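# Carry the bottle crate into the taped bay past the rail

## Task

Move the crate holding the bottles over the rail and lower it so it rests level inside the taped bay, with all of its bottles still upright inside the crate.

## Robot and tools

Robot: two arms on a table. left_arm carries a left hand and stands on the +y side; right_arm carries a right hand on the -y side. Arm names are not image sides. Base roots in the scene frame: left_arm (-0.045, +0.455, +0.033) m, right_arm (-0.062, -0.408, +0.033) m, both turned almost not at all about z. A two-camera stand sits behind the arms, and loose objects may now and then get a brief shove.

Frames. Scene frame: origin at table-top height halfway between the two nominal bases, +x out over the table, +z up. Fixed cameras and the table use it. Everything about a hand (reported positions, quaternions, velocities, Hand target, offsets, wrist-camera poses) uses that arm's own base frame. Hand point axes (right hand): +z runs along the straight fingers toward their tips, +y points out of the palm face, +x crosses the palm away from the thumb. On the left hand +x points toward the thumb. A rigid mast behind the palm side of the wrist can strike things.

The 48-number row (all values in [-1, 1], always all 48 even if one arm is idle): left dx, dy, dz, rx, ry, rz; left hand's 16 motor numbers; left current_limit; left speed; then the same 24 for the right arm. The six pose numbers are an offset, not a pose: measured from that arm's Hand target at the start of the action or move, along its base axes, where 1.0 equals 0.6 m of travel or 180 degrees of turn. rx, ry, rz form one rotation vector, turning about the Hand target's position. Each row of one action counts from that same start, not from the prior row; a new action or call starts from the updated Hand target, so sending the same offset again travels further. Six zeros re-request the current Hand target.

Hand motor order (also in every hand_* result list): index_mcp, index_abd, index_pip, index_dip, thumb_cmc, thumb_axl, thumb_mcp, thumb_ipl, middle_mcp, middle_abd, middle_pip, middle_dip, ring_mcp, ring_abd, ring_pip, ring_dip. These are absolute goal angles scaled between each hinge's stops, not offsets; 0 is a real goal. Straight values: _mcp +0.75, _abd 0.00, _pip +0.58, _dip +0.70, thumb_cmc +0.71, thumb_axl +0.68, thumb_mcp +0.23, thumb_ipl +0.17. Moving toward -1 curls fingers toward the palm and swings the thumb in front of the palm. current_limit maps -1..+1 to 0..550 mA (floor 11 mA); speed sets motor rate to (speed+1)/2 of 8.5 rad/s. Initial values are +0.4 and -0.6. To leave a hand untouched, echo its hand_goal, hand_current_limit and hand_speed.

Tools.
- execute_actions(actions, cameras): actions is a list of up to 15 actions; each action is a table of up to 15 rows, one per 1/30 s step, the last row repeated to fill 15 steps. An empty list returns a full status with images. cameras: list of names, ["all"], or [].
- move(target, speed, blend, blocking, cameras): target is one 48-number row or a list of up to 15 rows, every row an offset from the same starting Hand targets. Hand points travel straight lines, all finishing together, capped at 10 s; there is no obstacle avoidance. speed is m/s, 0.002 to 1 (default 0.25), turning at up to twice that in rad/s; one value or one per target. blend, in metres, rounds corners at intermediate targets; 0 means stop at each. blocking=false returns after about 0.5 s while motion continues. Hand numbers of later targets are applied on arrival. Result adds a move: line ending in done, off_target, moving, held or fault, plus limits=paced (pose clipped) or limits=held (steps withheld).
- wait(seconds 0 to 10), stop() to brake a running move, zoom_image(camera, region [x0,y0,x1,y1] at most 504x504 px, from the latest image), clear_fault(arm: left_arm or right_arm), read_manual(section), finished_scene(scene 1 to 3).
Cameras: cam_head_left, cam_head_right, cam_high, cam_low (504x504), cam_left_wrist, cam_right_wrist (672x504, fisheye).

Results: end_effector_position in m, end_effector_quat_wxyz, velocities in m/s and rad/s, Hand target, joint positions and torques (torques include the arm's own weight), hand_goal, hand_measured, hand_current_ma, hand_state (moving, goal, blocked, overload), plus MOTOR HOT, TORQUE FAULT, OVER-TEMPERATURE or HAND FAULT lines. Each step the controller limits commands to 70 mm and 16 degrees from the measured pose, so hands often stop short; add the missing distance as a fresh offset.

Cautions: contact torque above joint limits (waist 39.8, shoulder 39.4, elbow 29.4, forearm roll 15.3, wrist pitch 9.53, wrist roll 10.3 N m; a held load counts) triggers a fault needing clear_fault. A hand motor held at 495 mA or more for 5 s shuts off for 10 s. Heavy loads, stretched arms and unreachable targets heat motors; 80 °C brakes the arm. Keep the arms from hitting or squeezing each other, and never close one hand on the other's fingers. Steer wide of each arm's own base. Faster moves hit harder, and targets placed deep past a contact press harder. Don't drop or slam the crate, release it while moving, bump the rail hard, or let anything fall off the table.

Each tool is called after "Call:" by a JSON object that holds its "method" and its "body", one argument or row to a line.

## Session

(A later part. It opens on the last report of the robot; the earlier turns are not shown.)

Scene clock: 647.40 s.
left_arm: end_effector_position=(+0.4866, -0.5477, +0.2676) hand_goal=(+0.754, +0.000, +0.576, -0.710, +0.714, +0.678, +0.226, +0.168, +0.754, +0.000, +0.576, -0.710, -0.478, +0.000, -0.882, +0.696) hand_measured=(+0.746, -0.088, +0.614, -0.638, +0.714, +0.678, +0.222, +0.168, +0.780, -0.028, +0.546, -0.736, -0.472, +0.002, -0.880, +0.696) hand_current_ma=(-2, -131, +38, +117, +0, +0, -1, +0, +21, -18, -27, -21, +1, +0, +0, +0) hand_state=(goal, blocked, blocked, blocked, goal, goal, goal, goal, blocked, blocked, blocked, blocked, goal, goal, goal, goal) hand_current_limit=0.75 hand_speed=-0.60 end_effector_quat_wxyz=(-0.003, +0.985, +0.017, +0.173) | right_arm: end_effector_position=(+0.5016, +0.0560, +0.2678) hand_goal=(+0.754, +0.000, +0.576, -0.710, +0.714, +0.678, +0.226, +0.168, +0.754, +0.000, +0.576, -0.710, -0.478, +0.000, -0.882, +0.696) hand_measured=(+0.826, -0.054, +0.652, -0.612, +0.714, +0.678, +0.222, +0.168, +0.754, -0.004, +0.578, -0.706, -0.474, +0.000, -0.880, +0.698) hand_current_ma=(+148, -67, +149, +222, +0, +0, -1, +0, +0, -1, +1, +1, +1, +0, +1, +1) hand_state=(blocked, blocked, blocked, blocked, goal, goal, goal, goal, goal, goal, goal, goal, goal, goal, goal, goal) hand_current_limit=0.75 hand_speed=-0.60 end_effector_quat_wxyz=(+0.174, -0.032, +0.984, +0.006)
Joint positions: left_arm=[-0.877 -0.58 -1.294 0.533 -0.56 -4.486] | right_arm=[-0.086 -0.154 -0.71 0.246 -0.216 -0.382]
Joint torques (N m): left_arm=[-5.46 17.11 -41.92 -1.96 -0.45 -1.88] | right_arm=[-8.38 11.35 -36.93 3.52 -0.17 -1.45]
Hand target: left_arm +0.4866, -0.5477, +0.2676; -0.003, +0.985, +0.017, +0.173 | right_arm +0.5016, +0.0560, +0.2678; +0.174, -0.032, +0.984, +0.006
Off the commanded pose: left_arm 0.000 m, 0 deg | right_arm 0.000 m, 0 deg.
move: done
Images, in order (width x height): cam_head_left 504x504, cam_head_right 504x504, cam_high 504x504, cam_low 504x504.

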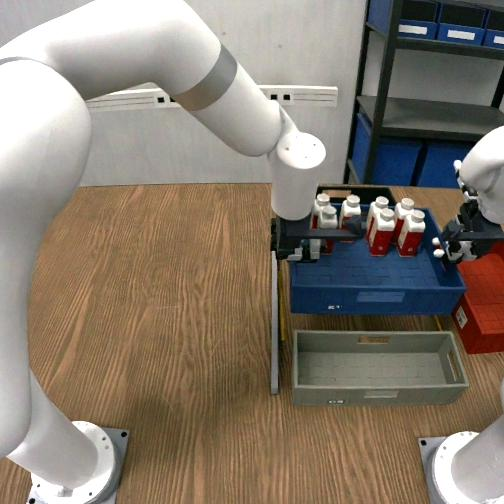

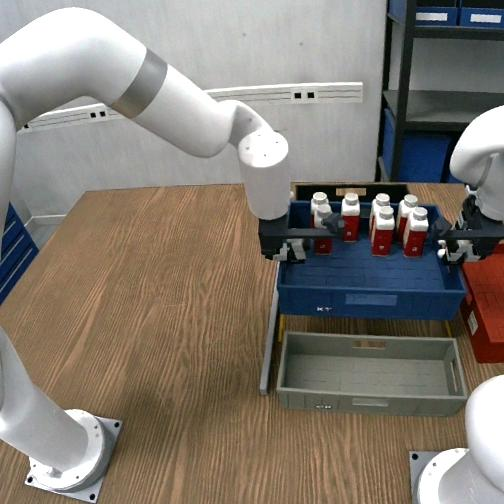

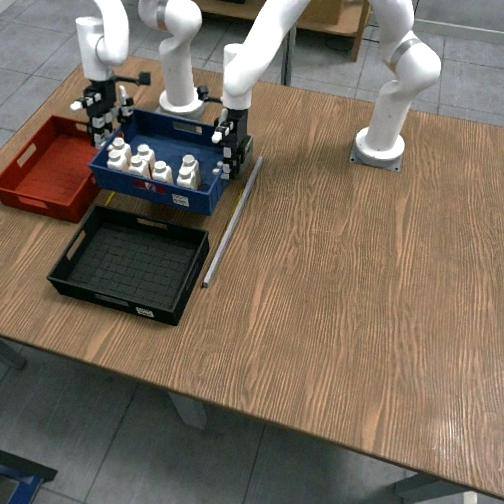

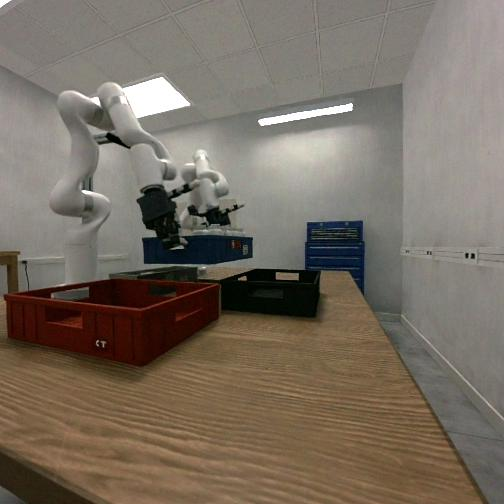

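Call:
{"method": "move", "body": {
  "target": [
    [0,0,-0.0417,0,0,0, 0.754,0,0.576,-0.71,0.714,0.678,0.226,0.168,0.754,0,0.576,-0.71,-0.479,0,-0.883,0.696,0.75,-0.6, 0,0,-0.0417,0,0,0, 0.754,0,0.576,-0.71,0.714,0.678,0.226,0.168,0.754,0,0.576,-0.71,-0.479,0,-0.883,0.696,0.75,-0.6]
  ],
  "cameras": ["cam_head_left","cam_head_right","cam_high","cam_low"],
  "speed": 0.05
}}

Call:
{"method": "zoom_image", "body": {
  "camera": "cam_high",
  "region": [60, 100, 270, 260]
}}

Call:
{"method": "zoom_image", "body": {
  "camera": "cam_head_left",
  "region": [260, 180, 500, 400]
}}

Call:
{"method": "zoom_image", "body": {
  "camera": "cam_head_right",
  "region": [260, 180, 500, 400]
}}

Call:
{"method": "zoom_image", "body": {
  "camera": "cam_low",
  "region": [100, 180, 330, 320]
}}

Scene clock: 653.57 s.
left_arm: end_effector_position=(+0.4866, -0.5477, +0.2426) hand_goal=(+0.754, +0.000, +0.576, -0.710, +0.714, +0.678, +0.226, +0.168, +0.754, +0.000, +0.576, -0.710, -0.478, +0.000, -0.882, +0.696) hand_measured=(+0.746, -0.088, +0.614, -0.638, +0.714, +0.678, +0.222, +0.168, +0.778, -0.030, +0.546, -0.736, -0.472, +0.002, -0.880, +0.696) hand_current_ma=(-3, -132, +38, +118, +0, +0, -1, +0, +21, -19, -27, -21, +1, +0, +0, +0) hand_state=(goal, blocked, blocked, blocked, goal, goal, goal, goal, blocked, blocked, blocked, blocked, goal, goal, goal, goal) hand_current_limit=0.75 hand_speed=-0.60 end_effector_quat_wxyz=(-0.003, +0.985, +0.017, +0.173) | right_arm: end_effector_position=(+0.5016, +0.0560, +0.2428) hand_goal=(+0.754, +0.000, +0.576, -0.710, +0.714, +0.678, +0.226, +0.168, +0.754, +0.000, +0.576, -0.710, -0.478, +0.000, -0.882, +0.696) hand_measured=(+0.826, -0.054, +0.652, -0.612, +0.714, +0.678, +0.222, +0.168, +0.754, -0.004, +0.578, -0.706, -0.474, +0.000, -0.880, +0.698) hand_current_ma=(+150, -67, +149, +222, +0, +0, -1, +0, +0, -1, +1, +1, +1, +0, +1, +1) hand_state=(blocked, blocked, blocked, blocked, goal, goal, goal, goal, goal, goal, goal, goal, goal, goal, goal, goal) hand_current_limit=0.75 hand_speed=-0.60 end_effector_quat_wxyz=(+0.174, -0.032, +0.984, +0.006)
Joint positions: left_arm=[-0.877 -0.613 -1.281 0.573 -0.521 -4.533] | right_arm=[-0.086 -0.203 -0.695 0.346 -0.155 -0.483]
Joint torques (N m): left_arm=[0.25 18.52 -11.69 8.44 2.81 -2.98] | right_arm=[-8.94 11.48 -13.69 3.47 4.65 -1.24]
Hand target: left_arm +0.4866, -0.5477, +0.2426; -0.003, +0.985, +0.017, +0.173 | right_arm +0.5016, +0.0560, +0.2428; +0.174, -0.032, +0.984, +0.006
Off the commanded pose: left_arm 0.000 m, 0 deg | right_arm 0.000 m, 0 deg.
move: done
Images, in order (width x height): cam_head_left 504x504, cam_head_right 504x504, cam_high 504x504, cam_low 504x504.

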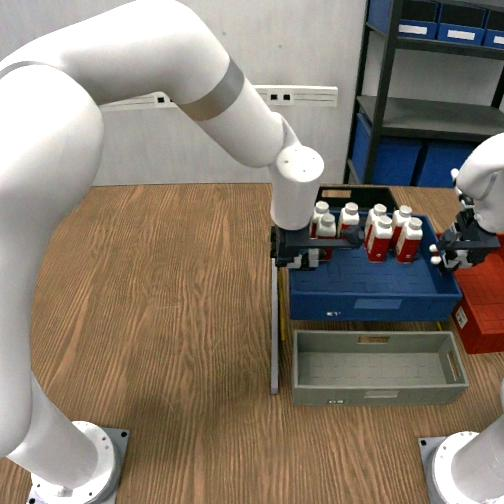

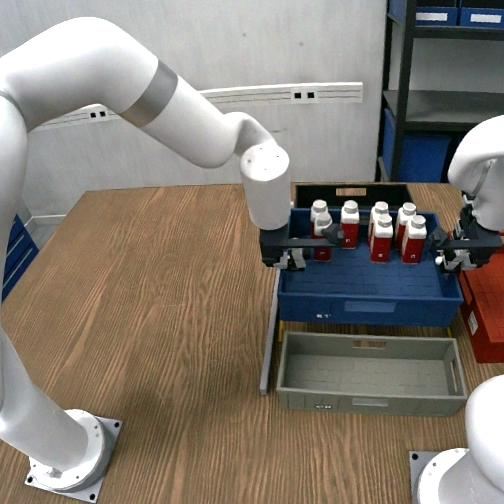

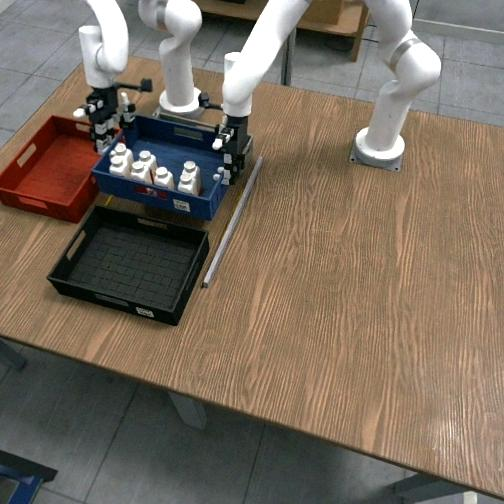

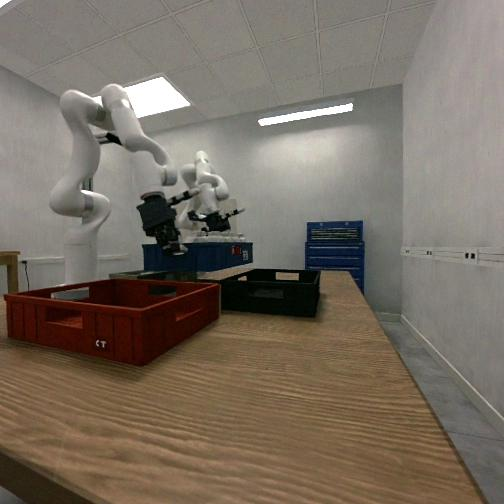

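Scaled by 2.400 from the camera's 504x504 image, which has a finer 720x720 frame.

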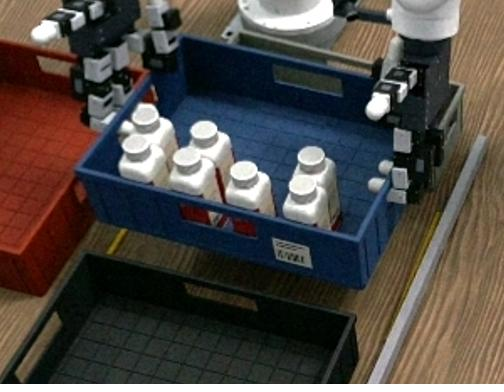

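Scaled by 2.100 from the camera's 504x504 image, which has a finer 720x720 frame.

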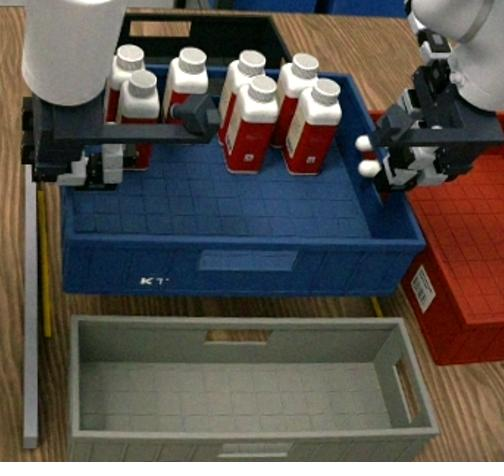

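Scaled by 2.100 from the camera's 504x504 image, which has a finer 720x720 frame.

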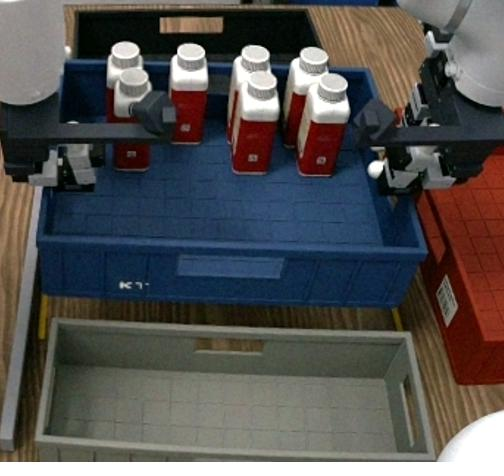

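Scaled by 2.191 from the camera's 504x504 image, which has a finer 720x720 frame.

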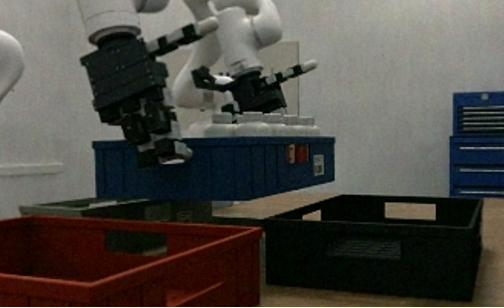

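Call:
{"method": "move", "body": {
  "target": [
    [0,0,-0.0667,0,0,0, 0.754,0,0.576,-0.71,0.714,0.678,0.226,0.168,0.754,0,0.576,-0.71,-0.479,0,-0.883,0.696,0.75,-0.6, 0,0,-0.0667,0,0,0, 0.754,0,0.576,-0.71,0.714,0.678,0.226,0.168,0.754,0,0.576,-0.71,-0.479,0,-0.883,0.696,0.75,-0.6]
  ],
  "cameras": ["cam_head_left","cam_head_right","cam_high","cam_low"],
  "speed": 0.04
}}

Call:
{"method": "zoom_image", "body": {
  "camera": "cam_head_left",
  "region": [260, 180, 500, 400]
}}

Call:
{"method": "zoom_image", "body": {
  "camera": "cam_head_right",
  "region": [260, 180, 500, 400]
}}

Call:
{"method": "zoom_image", "body": {
  "camera": "cam_high",
  "region": [60, 100, 270, 260]
}}

Scene clock: 686.27 s.
left_arm: end_effector_position=(+0.4866, -0.5477, +0.2026) hand_goal=(+0.754, +0.000, +0.576, -0.710, +0.714, +0.678, +0.226, +0.168, +0.754, +0.000, +0.576, -0.710, -0.478, +0.000, -0.882, +0.696) hand_measured=(+0.744, -0.090, +0.614, -0.636, +0.714, +0.678, +0.222, +0.168, +0.778, -0.030, +0.546, -0.740, -0.472, +0.002, -0.880, +0.696) hand_current_ma=(-4, -135, +39, +124, +0, +0, -1, +0, +19, -22, -27, -25, +1, +0, +0, +0) hand_state=(goal, blocked, blocked, blocked, goal, goal, goal, goal, blocked, blocked, blocked, blocked, goal, goal, goal, goal) hand_current_limit=0.75 hand_speed=-0.60 end_effector_quat_wxyz=(-0.003, +0.985, +0.017, +0.173) | right_arm: end_effector_position=(+0.5017, +0.0561, +0.2030) hand_goal=(+0.754, +0.000, +0.576, -0.710, +0.714, +0.678, +0.226, +0.168, +0.754, +0.000, +0.576, -0.710, -0.478, +0.000, -0.882, +0.696) hand_measured=(+0.826, -0.054, +0.652, -0.612, +0.714, +0.678, +0.222, +0.168, +0.754, -0.004, +0.578, -0.706, -0.474, +0.000, -0.880, +0.698) hand_current_ma=(+151, -67, +149, +222, +0, +0, -1, +0, +0, -1, +1, +1, +2, +0, +1, +1) hand_state=(blocked, blocked, blocked, blocked, goal, goal, goal, goal, goal, goal, goal, goal, goal, goal, goal, goal) hand_current_limit=0.75 hand_speed=-0.60 end_effector_quat_wxyz=(+0.171, -0.031, +0.985, +0.003)
Joint positions: left_arm=[-0.877 -0.671 -1.268 0.65 -0.463 -4.62] | right_arm=[-0.082 -0.287 -0.683 0.669 -0.07 -0.806]
Joint torques (N m): left_arm=[-1.27 19.22 -11.49 8.2 2.38 -2.97] | right_arm=[-8.88 13.18 -12.21 2.79 2.55 -1.18]
Hand target: left_arm +0.4866, -0.5477, +0.2026; -0.003, +0.985, +0.017, +0.173 | right_arm +0.5016, +0.0560, +0.2028; +0.174, -0.032, +0.984, +0.006
Off the commanded pose: left_arm 0.000 m, 0 deg | right_arm 0.000 m, 1 deg.
move: done
Images, in order (width x height): cam_head_left 504x504, cam_head_right 504x504, cam_high 504x504, cam_low 504x504.

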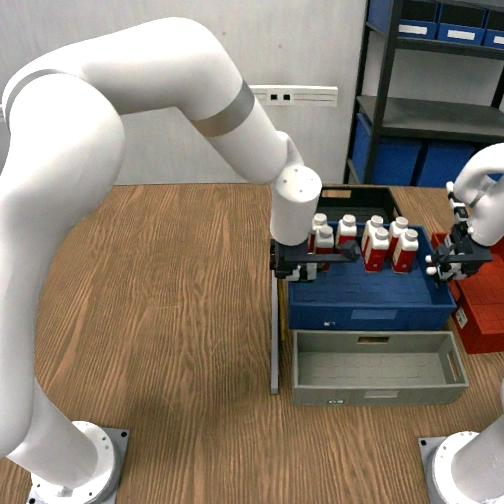

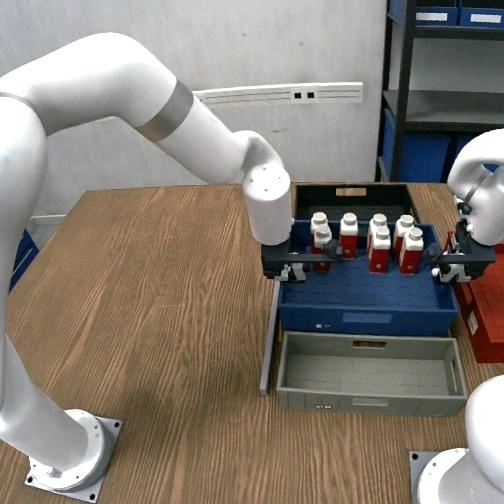

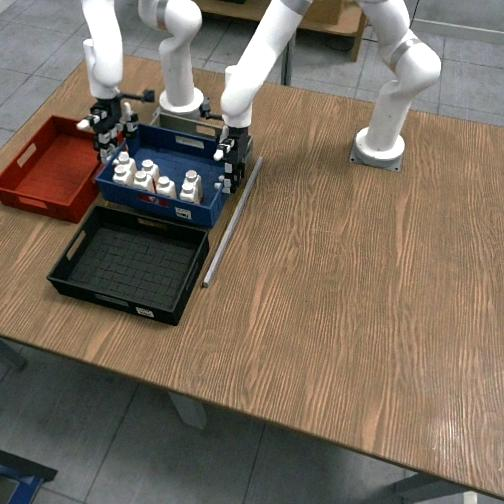

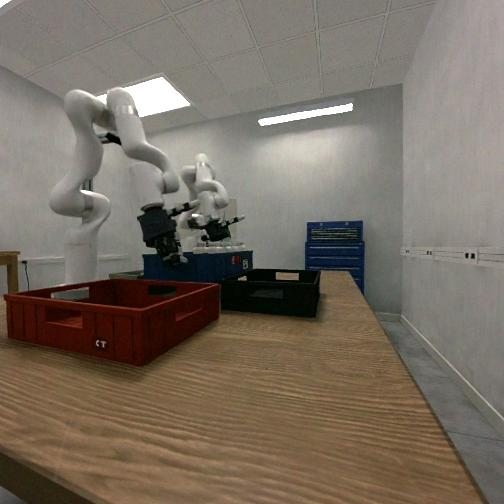

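Scaled by 2.100 from the camera's 504x504 image, which has a finer 720x720 frame.

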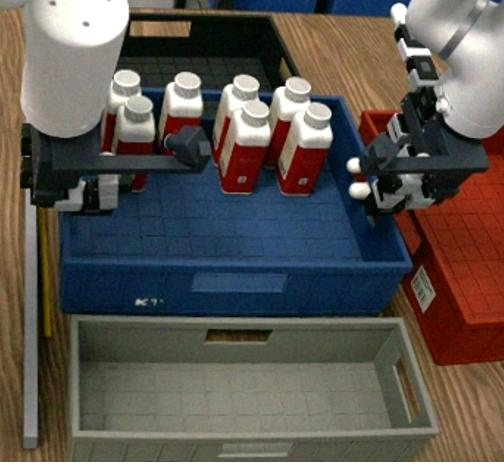

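Scaled by 2.100 from the camera's 504x504 image, which has a finer 720x720 frame.

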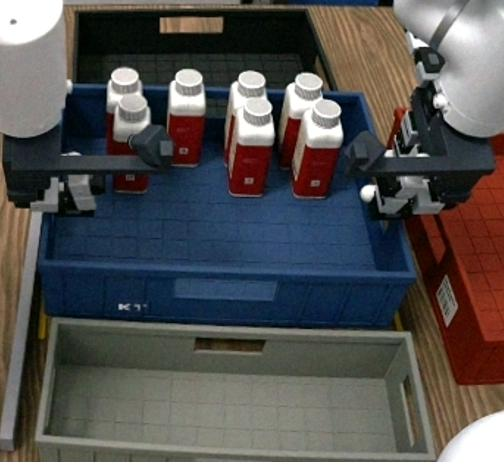

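Scaled by 2.400 from the camera's 504x504 image, which has a finer 720x720 frame.

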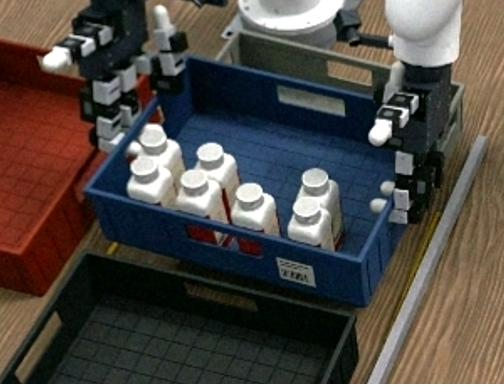

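Call:
{"method": "move", "body": {
  "target": [
    [0,0,-0.09,0,0,0, 0.754,0,0.576,-0.71,0.714,0.678,0.226,0.168,0.754,0,0.576,-0.71,-0.479,0,-0.883,0.696,0.75,-0.6, 0,0,-0.09,0,0,0, 0.754,0,0.576,-0.71,0.714,0.678,0.226,0.168,0.754,0,0.576,-0.71,-0.479,0,-0.883,0.696,0.75,-0.6]
  ],
  "cameras": ["cam_head_left","cam_head_right","cam_high","cam_low"],
  "speed": 0.03
}}

Call:
{"method": "zoom_image", "body": {
  "camera": "cam_head_left",
  "region": [260, 180, 500, 400]
}}

Call:
{"method": "zoom_image", "body": {
  "camera": "cam_head_right",
  "region": [260, 180, 500, 400]
}}

Call:
{"method": "zoom_image", "body": {
  "camera": "cam_high",
  "region": [60, 100, 270, 260]
}}

Scene clock: 695.20 s.
left_arm: end_effector_position=(+0.4866, -0.5477, +0.1486) hand_goal=(+0.754, +0.000, +0.576, -0.710, +0.714, +0.678, +0.226, +0.168, +0.754, +0.000, +0.576, -0.710, -0.478, +0.000, -0.882, +0.696) hand_measured=(+0.740, -0.092, +0.614, -0.634, +0.714, +0.678, +0.222, +0.168, +0.778, -0.032, +0.544, -0.740, -0.472, +0.002, -0.880, +0.696) hand_current_ma=(-9, -138, +39, +128, +0, +0, -1, +0, +19, -23, -28, -26, +1, +0, +0, +0) hand_state=(goal, blocked, blocked, blocked, goal, goal, goal, goal, blocked, blocked, blocked, blocked, goal, goal, goal, goal) hand_current_limit=0.75 hand_speed=-0.60 end_effector_quat_wxyz=(-0.003, +0.985, +0.017, +0.173) | right_arm: end_effector_position=(+0.5018, +0.0561, +0.1492) hand_goal=(+0.754, +0.000, +0.576, -0.710, +0.714, +0.678, +0.226, +0.168, +0.754, +0.000, +0.576, -0.710, -0.478, +0.000, -0.882, +0.696) hand_measured=(+0.822, -0.052, +0.652, -0.612, +0.714, +0.678, +0.222, +0.168, +0.754, -0.004, +0.578, -0.706, -0.472, +0.000, -0.880, +0.698) hand_current_ma=(+131, -64, +149, +222, +0, +0, -1, +0, +0, -1, +1, +1, +2, +0, +1, +1) hand_state=(blocked, blocked, blocked, blocked, goal, goal, goal, goal, goal, goal, goal, goal, goal, goal, goal, goal) hand_current_limit=0.75 hand_speed=-0.60 end_effector_quat_wxyz=(+0.144, -0.032, +0.989, -0.011)
Joint positions: left_arm=[-0.877 -0.758 -1.265 0.78 -0.394 -4.762] | right_arm=[-0.064 -0.414 -0.707 0.976 -0.006 -1.104]
Joint torques (N m): left_arm=[1.55 19.42 -38.43 7.41 1.24 -3.11] | right_arm=[-1.95 15.31 -32.24 2.98 0.86 -1.08]
Hand target: left_arm +0.4866, -0.5477, +0.1486; -0.003, +0.985, +0.017, +0.173 | right_arm +0.5016, +0.0560, +0.1488; +0.174, -0.032, +0.984, +0.006
Off the commanded pose: left_arm 0.000 m, 0 deg | right_arm 0.000 m, 4 deg.
move: off_target (right_arm)
Images, in order (width x height): cam_head_left 504x504, cam_head_right 504x504, cam_high 504x504, cam_low 504x504.

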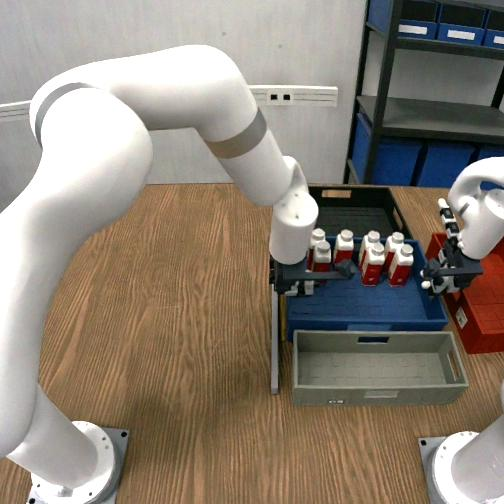

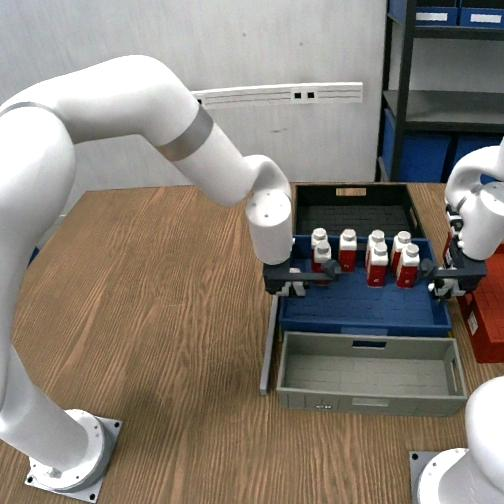

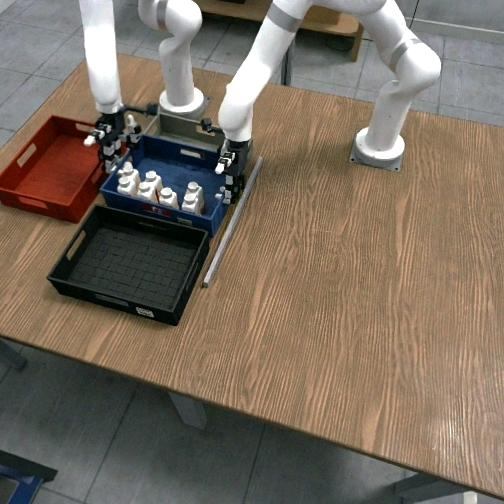

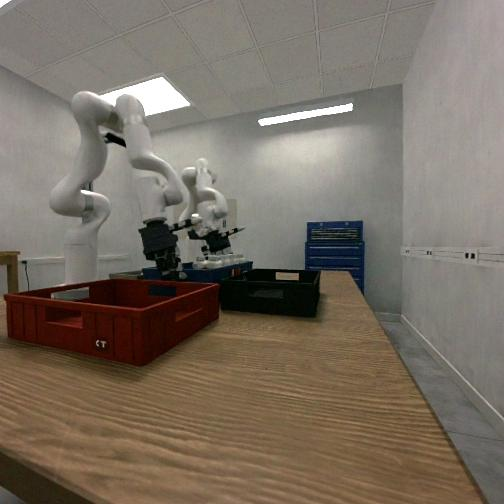

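Scaled by 2.100 from the camera's 504x504 image, which has a finer 720x720 frame.

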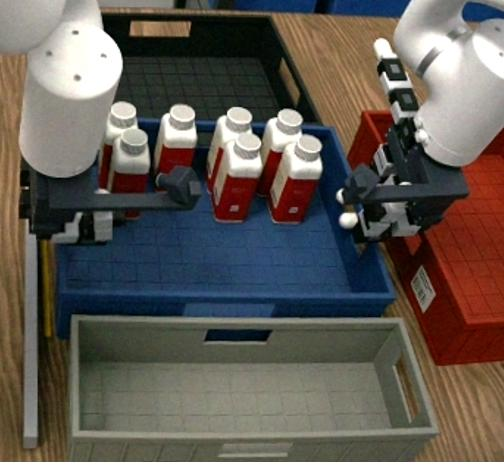

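Scaled by 2.100 from the camera's 504x504 image, which has a finer 720x720 frame.

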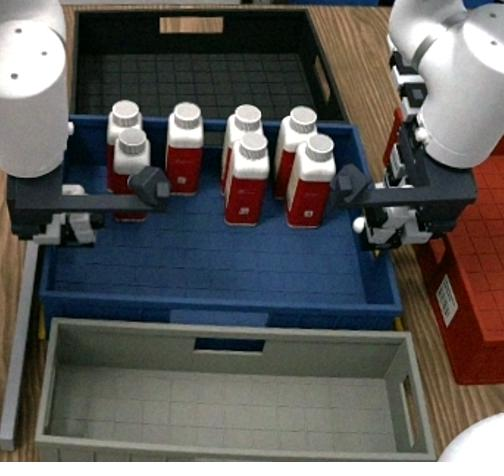

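Scaled by 2.400 from the camera's 504x504 image, which has a finer 720x720 frame.

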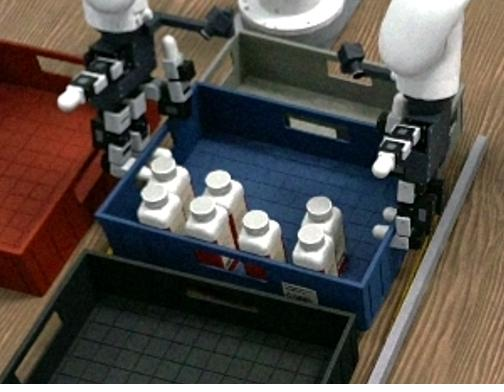

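Call:
{"method": "move", "body": {
  "target": [
    [0,0,-0.0533,0,0,0, 0.754,0,0.576,-0.71,0.714,0.678,0.226,0.168,0.754,0,0.576,-0.71,-0.479,0,-0.883,0.696,0.75,-0.6, 0,0,-0.0533,0,0,0, 0.754,0,0.576,-0.71,0.714,0.678,0.226,0.168,0.754,0,0.576,-0.71,-0.479,0,-0.883,0.696,0.75,-0.6]
  ],
  "cameras": ["cam_head_left","cam_head_right","cam_high","cam_low"],
  "speed": 0.03
}}

Call:
{"method": "zoom_image", "body": {
  "camera": "cam_high",
  "region": [60, 100, 270, 260]
}}

Scene clock: 702.07 s.
left_arm: end_effector_position=(+0.4866, -0.5477, +0.1166) hand_goal=(+0.754, +0.000, +0.576, -0.710, +0.714, +0.678, +0.226, +0.168, +0.754, +0.000, +0.576, -0.710, -0.478, +0.000, -0.882, +0.696) hand_measured=(+0.740, -0.094, +0.620, -0.624, +0.714, +0.678, +0.222, +0.168, +0.780, -0.038, +0.544, -0.750, -0.472, +0.002, -0.880, +0.696) hand_current_ma=(-7, -148, +51, +156, +0, +0, -1, +0, +24, -31, -29, -41, +1, +0, +0, +0) hand_state=(goal, blocked, blocked, blocked, goal, goal, goal, goal, blocked, blocked, blocked, blocked, goal, goal, goal, goal) hand_current_limit=0.75 hand_speed=-0.60 end_effector_quat_wxyz=(-0.003, +0.985, +0.017, +0.173) | right_arm: end_effector_position=(+0.5018, +0.0561, +0.1171) hand_goal=(+0.754, +0.000, +0.576, -0.710, +0.714, +0.678, +0.226, +0.168, +0.754, +0.000, +0.576, -0.710, -0.478, +0.000, -0.882, +0.696) hand_measured=(+0.802, -0.018, +0.638, -0.636, +0.714, +0.678, +0.222, +0.168, +0.754, -0.004, +0.578, -0.706, -0.472, +0.000, -0.880, +0.698) hand_current_ma=(+74, -12, +107, +141, +0, +0, -1, +0, +0, -1, +1, +1, +2, +0, +1, +1) hand_state=(blocked, goal, blocked, blocked, goal, goal, goal, goal, goal, goal, goal, goal, goal, goal, goal, goal) hand_current_limit=0.75 hand_speed=-0.60 end_effector_quat_wxyz=(+0.128, -0.032, +0.991, -0.024)
Joint positions: left_arm=[-0.877 -0.814 -1.27 0.873 -0.36 -4.862] | right_arm=[-0.05 -0.491 -0.726 0.841 0.037 -0.959]
Joint torques (N m): left_arm=[5.13 20.84 -36.18 7.36 1.19 -2.99] | right_arm=[7.94 74.3 -8.48 -3.38 3.21 0.88]
Hand target: left_arm +0.4866, -0.5477, +0.1166; -0.003, +0.985, +0.017, +0.173 | right_arm +0.5016, +0.0560, +0.1168; +0.174, -0.032, +0.984, +0.006
Off the commanded pose: left_arm 0.000 m, 0 deg | right_arm 0.000 m, 6 deg.
move: off_target (right_arm)
Images, in order (width x height): cam_head_left 504x504, cam_head_right 504x504, cam_high 504x504, cam_low 504x504.

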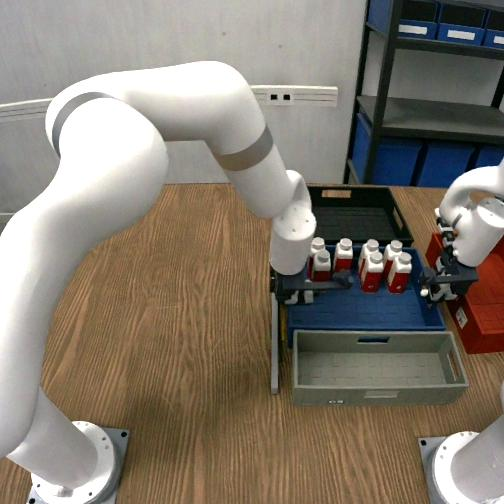

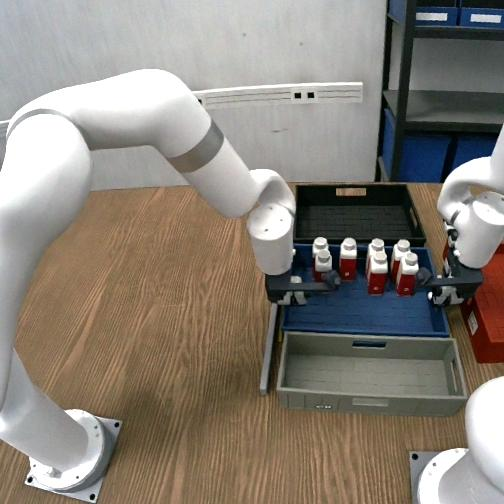

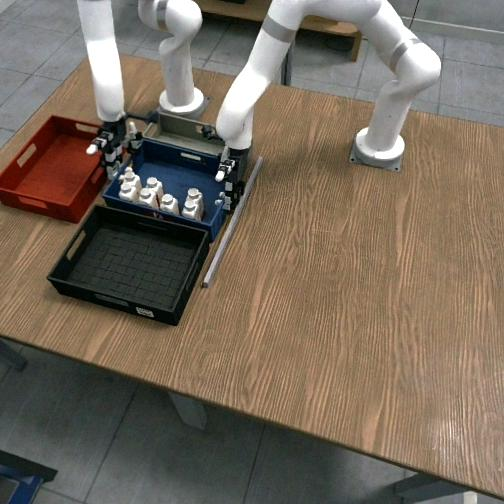

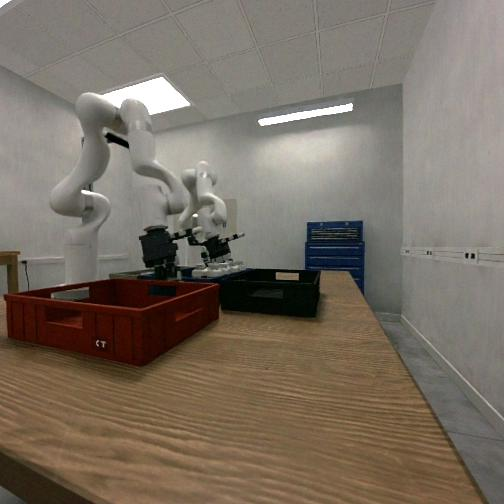

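Scaled by 2.400 from the camera's 504x504 image, which has a finer 720x720 frame.

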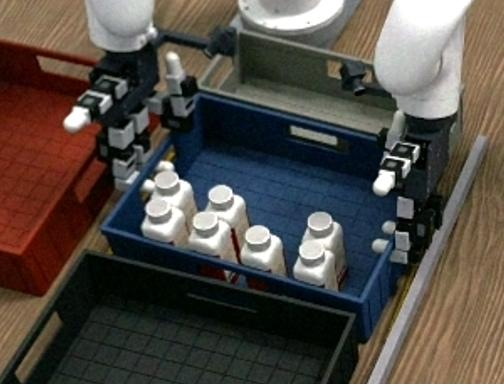

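Call:
{"method": "move", "body": {
  "target": [
    [0.0263,0,-0.002,0,0.0778,0, 0.754,0,0.576,-0.65,0.714,0.678,0.226,0.168,0.754,0,0.576,-0.65,-0.479,0,-0.883,0.696,0.75,-0.6, 0.0263,0,-0.002,-0.0023,0.0778,0, 0.754,0,0.576,-0.65,0.714,0.678,0.226,0.168,0.754,0,0.576,-0.65,-0.479,0,-0.883,0.696,0.75,-0.6]
  ],
  "cameras": ["cam_head_left","cam_head_right","cam_high","cam_left_wrist","cam_right_wrist"],
  "speed": 0.03
}}

Call:
{"method": "zoom_image", "body": {
  "camera": "cam_high",
  "region": [60, 100, 270, 260]
}}

Scene clock: 711.87 s.
left_arm: end_effector_position=(+0.5024, -0.5477, +0.1154) hand_goal=(+0.754, +0.000, +0.576, -0.650, +0.714, +0.678, +0.226, +0.168, +0.754, +0.000, +0.576, -0.650, -0.478, +0.000, -0.882, +0.696) hand_measured=(+0.758, -0.004, +0.578, -0.646, +0.714, +0.678, +0.222, +0.168, +0.788, +0.002, +0.574, -0.652, -0.472, +0.002, -0.880, +0.696) hand_current_ma=(+1, -1, +0, +1, +0, +0, -1, +0, +35, +0, +0, +0, +1, +0, +0, +0) hand_state=(goal, goal, goal, goal, goal, goal, goal, goal, blocked, goal, goal, goal, goal, goal, goal, goal) hand_current_limit=0.75 hand_speed=-0.60 end_effector_quat_wxyz=(-0.005, +0.998, +0.016, +0.052) | right_arm: end_effector_position=(+0.5174, +0.0560, +0.1156) hand_goal=(+0.754, +0.000, +0.576, -0.650, +0.714, +0.678, +0.226, +0.168, +0.754, +0.000, +0.576, -0.650, -0.478, +0.000, -0.882, +0.696) hand_measured=(+0.756, -0.002, +0.578, -0.648, +0.714, +0.678, +0.222, +0.168, +0.754, -0.004, +0.578, -0.652, -0.472, +0.000, -0.880, +0.698) hand_current_ma=(+0, +0, +1, +0, +0, +0, -1, +0, +0, -1, +1, +0, +2, +0, +1, +1) hand_state=(goal, goal, goal, goal, goal, goal, goal, goal, goal, goal, goal, goal, goal, goal, goal, goal) hand_current_limit=0.75 hand_speed=-0.60 end_effector_quat_wxyz=(+0.053, -0.031, +0.998, +0.007)
Joint positions: left_arm=[-0.798 -0.871 -1.428 0.174 -0.498 -4.122] | right_arm=[-0.071 -0.565 -0.866 0.121 -0.199 -0.251]
Joint torques (N m): left_arm=[6.22 15.59 -31.74 -4.18 -0.93 1.71] | right_arm=[-9.38 12.08 -24.93 1.3 -2.02 -0.69]
Hand target: left_arm +0.5024, -0.5477, +0.1154; -0.005, +0.999, +0.016, +0.052 | right_arm +0.5174, +0.0560, +0.1156; +0.053, -0.031, +0.998, +0.007
Off the commanded pose: left_arm 0.000 m, 0 deg | right_arm 0.000 m, 0 deg.
move: done
Images, in order (width x height): cam_head_left 504x504, cam_head_right 504x504, cam_high 504x504, cam_left_wrist 672x504, cam_right_wrist 672x504.

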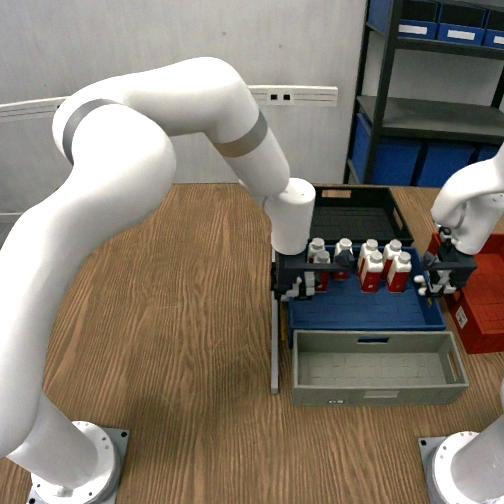

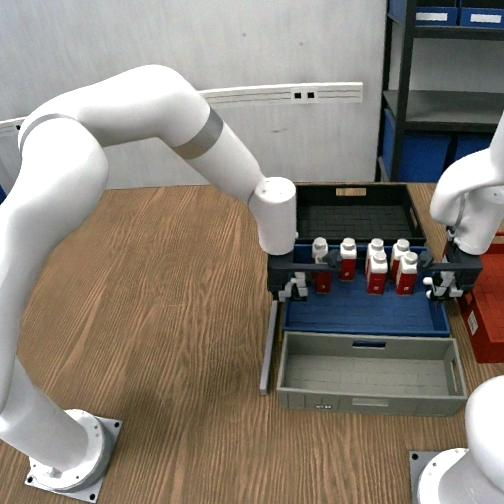

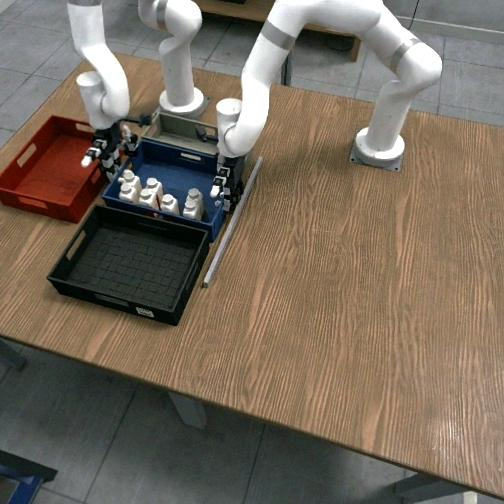

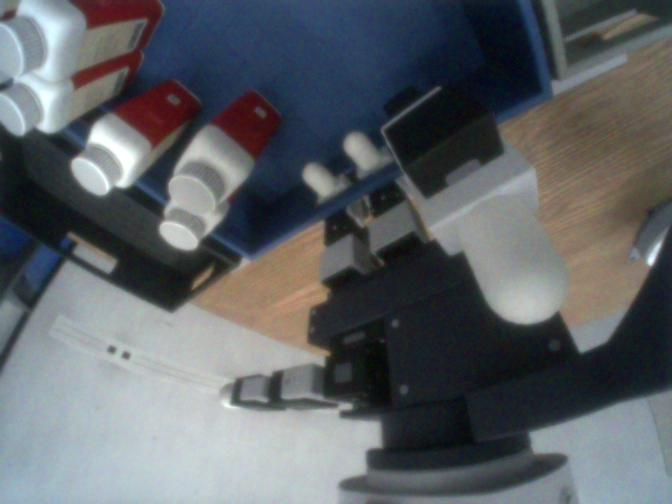

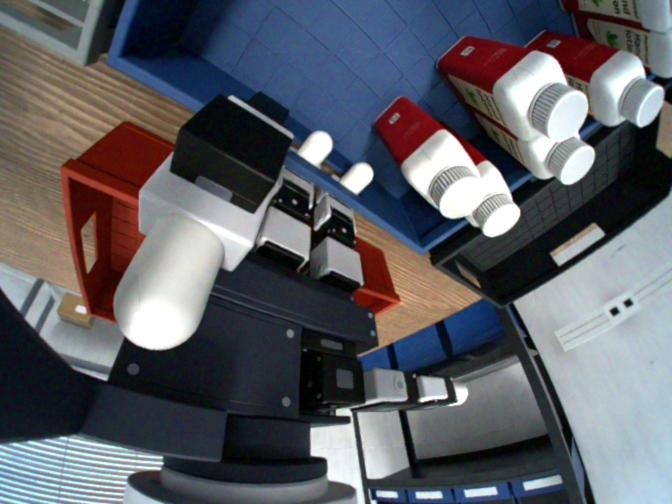

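Scaled by 2.400 from the camera's 504x504 image, which has a finer 720x720 frame.

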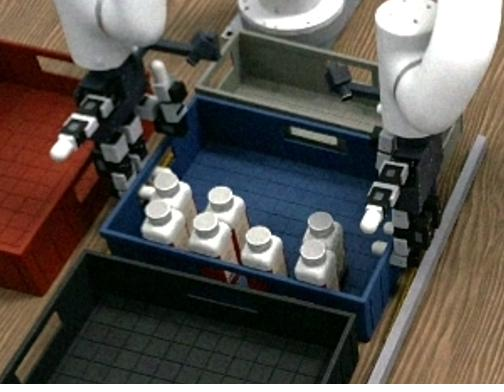

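Call:
{"method": "move", "body": {
  "target": [
    [0,0.075,0,0,0,0, 0.754,0,0.576,-0.65,0.714,0.678,0.226,0.168,0.754,0,0.576,-0.65,-0.479,0,-0.883,0.696,0.75,-0.6, 0,-0.05,0.003,0,0,0, 0.754,0,0.576,-0.65,0.714,0.678,0.226,0.168,0.754,0,0.576,-0.65,-0.479,0,-0.883,0.696,0.75,-0.6]
  ],
  "cameras": ["cam_head_left","cam_head_right","cam_high","cam_left_wrist","cam_right_wrist"],
  "speed": 0.03
}}

Call:
{"method": "zoom_image", "body": {
  "camera": "cam_high",
  "region": [60, 100, 270, 260]
}}

Call:
{"method": "zoom_image", "body": {
  "camera": "cam_right_wrist",
  "region": [200, 60, 440, 270]
}}

Scene clock: 735.20 s.
left_arm: end_effector_position=(+0.5024, -0.5027, +0.1154) hand_goal=(+0.754, +0.000, +0.576, -0.650, +0.714, +0.678, +0.226, +0.168, +0.754, +0.000, +0.576, -0.650, -0.478, +0.000, -0.882, +0.696) hand_measured=(+0.756, -0.004, +0.578, -0.646, +0.714, +0.678, +0.222, +0.168, +0.756, +0.002, +0.574, -0.652, -0.472, +0.002, -0.880, +0.696) hand_current_ma=(+0, +0, +0, +1, +0, +0, -1, +0, +0, +0, +0, +0, +1, +0, +0, +0) hand_state=(goal, goal, goal, goal, goal, goal, goal, goal, goal, goal, goal, goal, goal, goal, goal, goal) hand_current_limit=0.75 hand_speed=-0.60 end_effector_quat_wxyz=(-0.005, +0.999, +0.016, +0.052) | right_arm: end_effector_position=(+0.5174, +0.0260, +0.1174) hand_goal=(+0.754, +0.000, +0.576, -0.650, +0.714, +0.678, +0.226, +0.168, +0.754, +0.000, +0.576, -0.650, -0.478, +0.000, -0.882, +0.696) hand_measured=(+0.756, -0.002, +0.578, -0.648, +0.714, +0.678, +0.222, +0.168, +0.754, -0.004, +0.578, -0.652, -0.472, +0.000, -0.880, +0.698) hand_current_ma=(+0, +0, +1, +0, +0, +0, -1, +0, +0, -1, +1, +0, +2, +0, +1, +1) hand_state=(goal, goal, goal, goal, goal, goal, goal, goal, goal, goal, goal, goal, goal, goal, goal, goal) hand_current_limit=0.75 hand_speed=-0.60 end_effector_quat_wxyz=(+0.053, -0.031, +0.998, +0.007)
Joint positions: left_arm=[-0.748 -0.809 -1.313 0.186 -0.442 -4.087] | right_arm=[-0.133 -0.566 -0.875 0.146 -0.209 -0.337]
Joint torques (N m): left_arm=[8.31 73.42 -4.85 3.87 1.73 1.85] | right_arm=[-9.78 12.63 -25.08 2.91 -2.07 -1.37]
Hand target: left_arm +0.5024, -0.5027, +0.1154; -0.005, +0.999, +0.016, +0.052 | right_arm +0.5174, +0.0260, +0.1174; +0.053, -0.031, +0.998, +0.007
Off the commanded pose: left_arm 0.000 m, 0 deg | right_arm 0.000 m, 0 deg.
move: done
Images, in order (width x height): cam_head_left 504x504, cam_head_right 504x504, cam_high 504x504, cam_left_wrist 672x504, cam_right_wrist 672x504.

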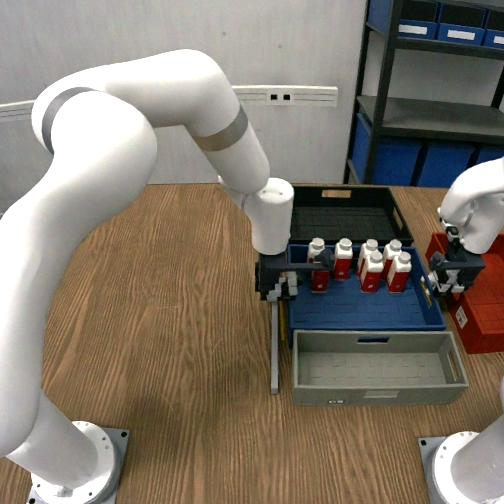

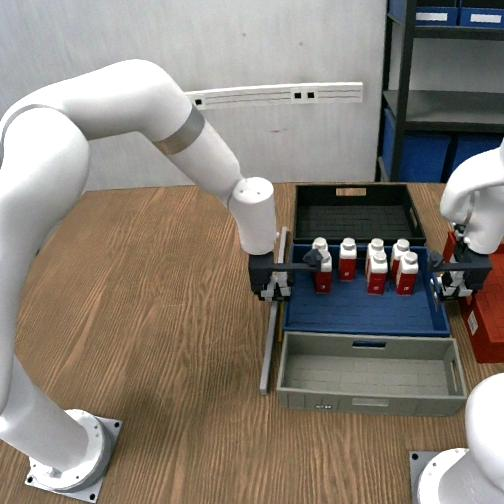

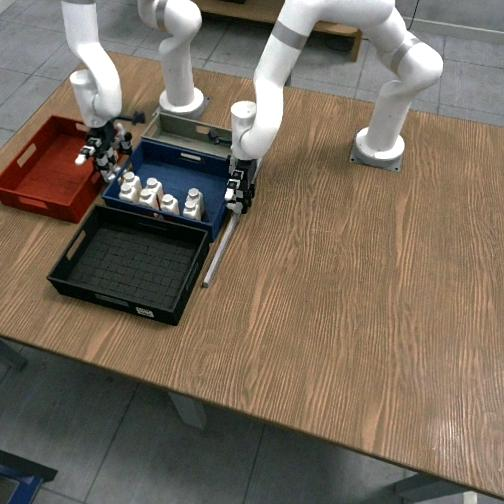

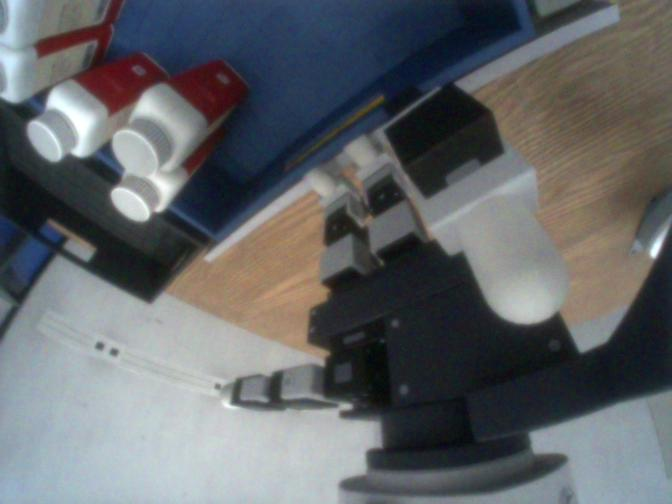

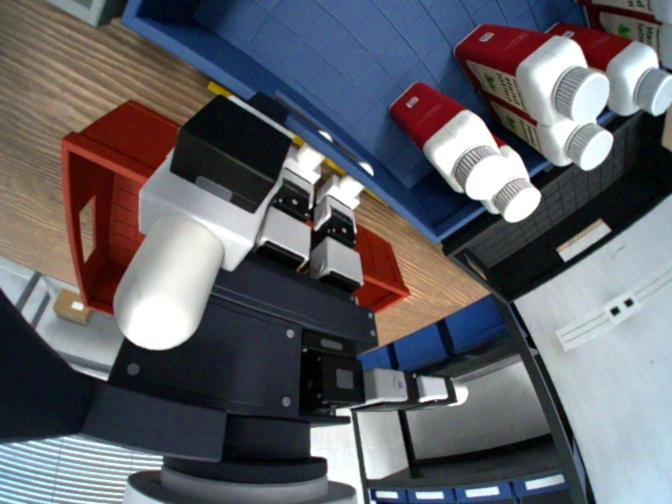

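Scaled by 2.400 from the camera's 504x504 image, which has a finer 720x720 frame.

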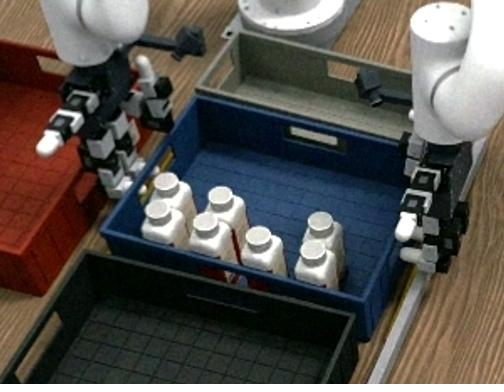

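Scaled by 2.100 from the camera's 672x504 image, which has a finer 960x720 frame.

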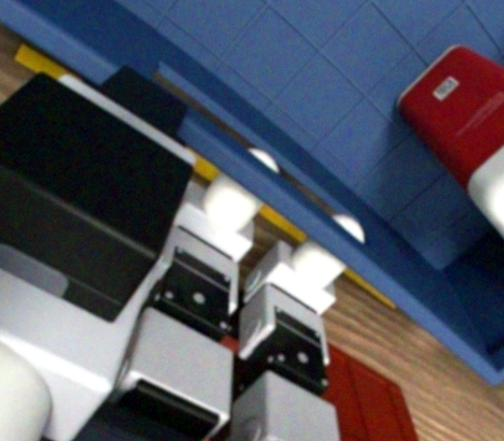

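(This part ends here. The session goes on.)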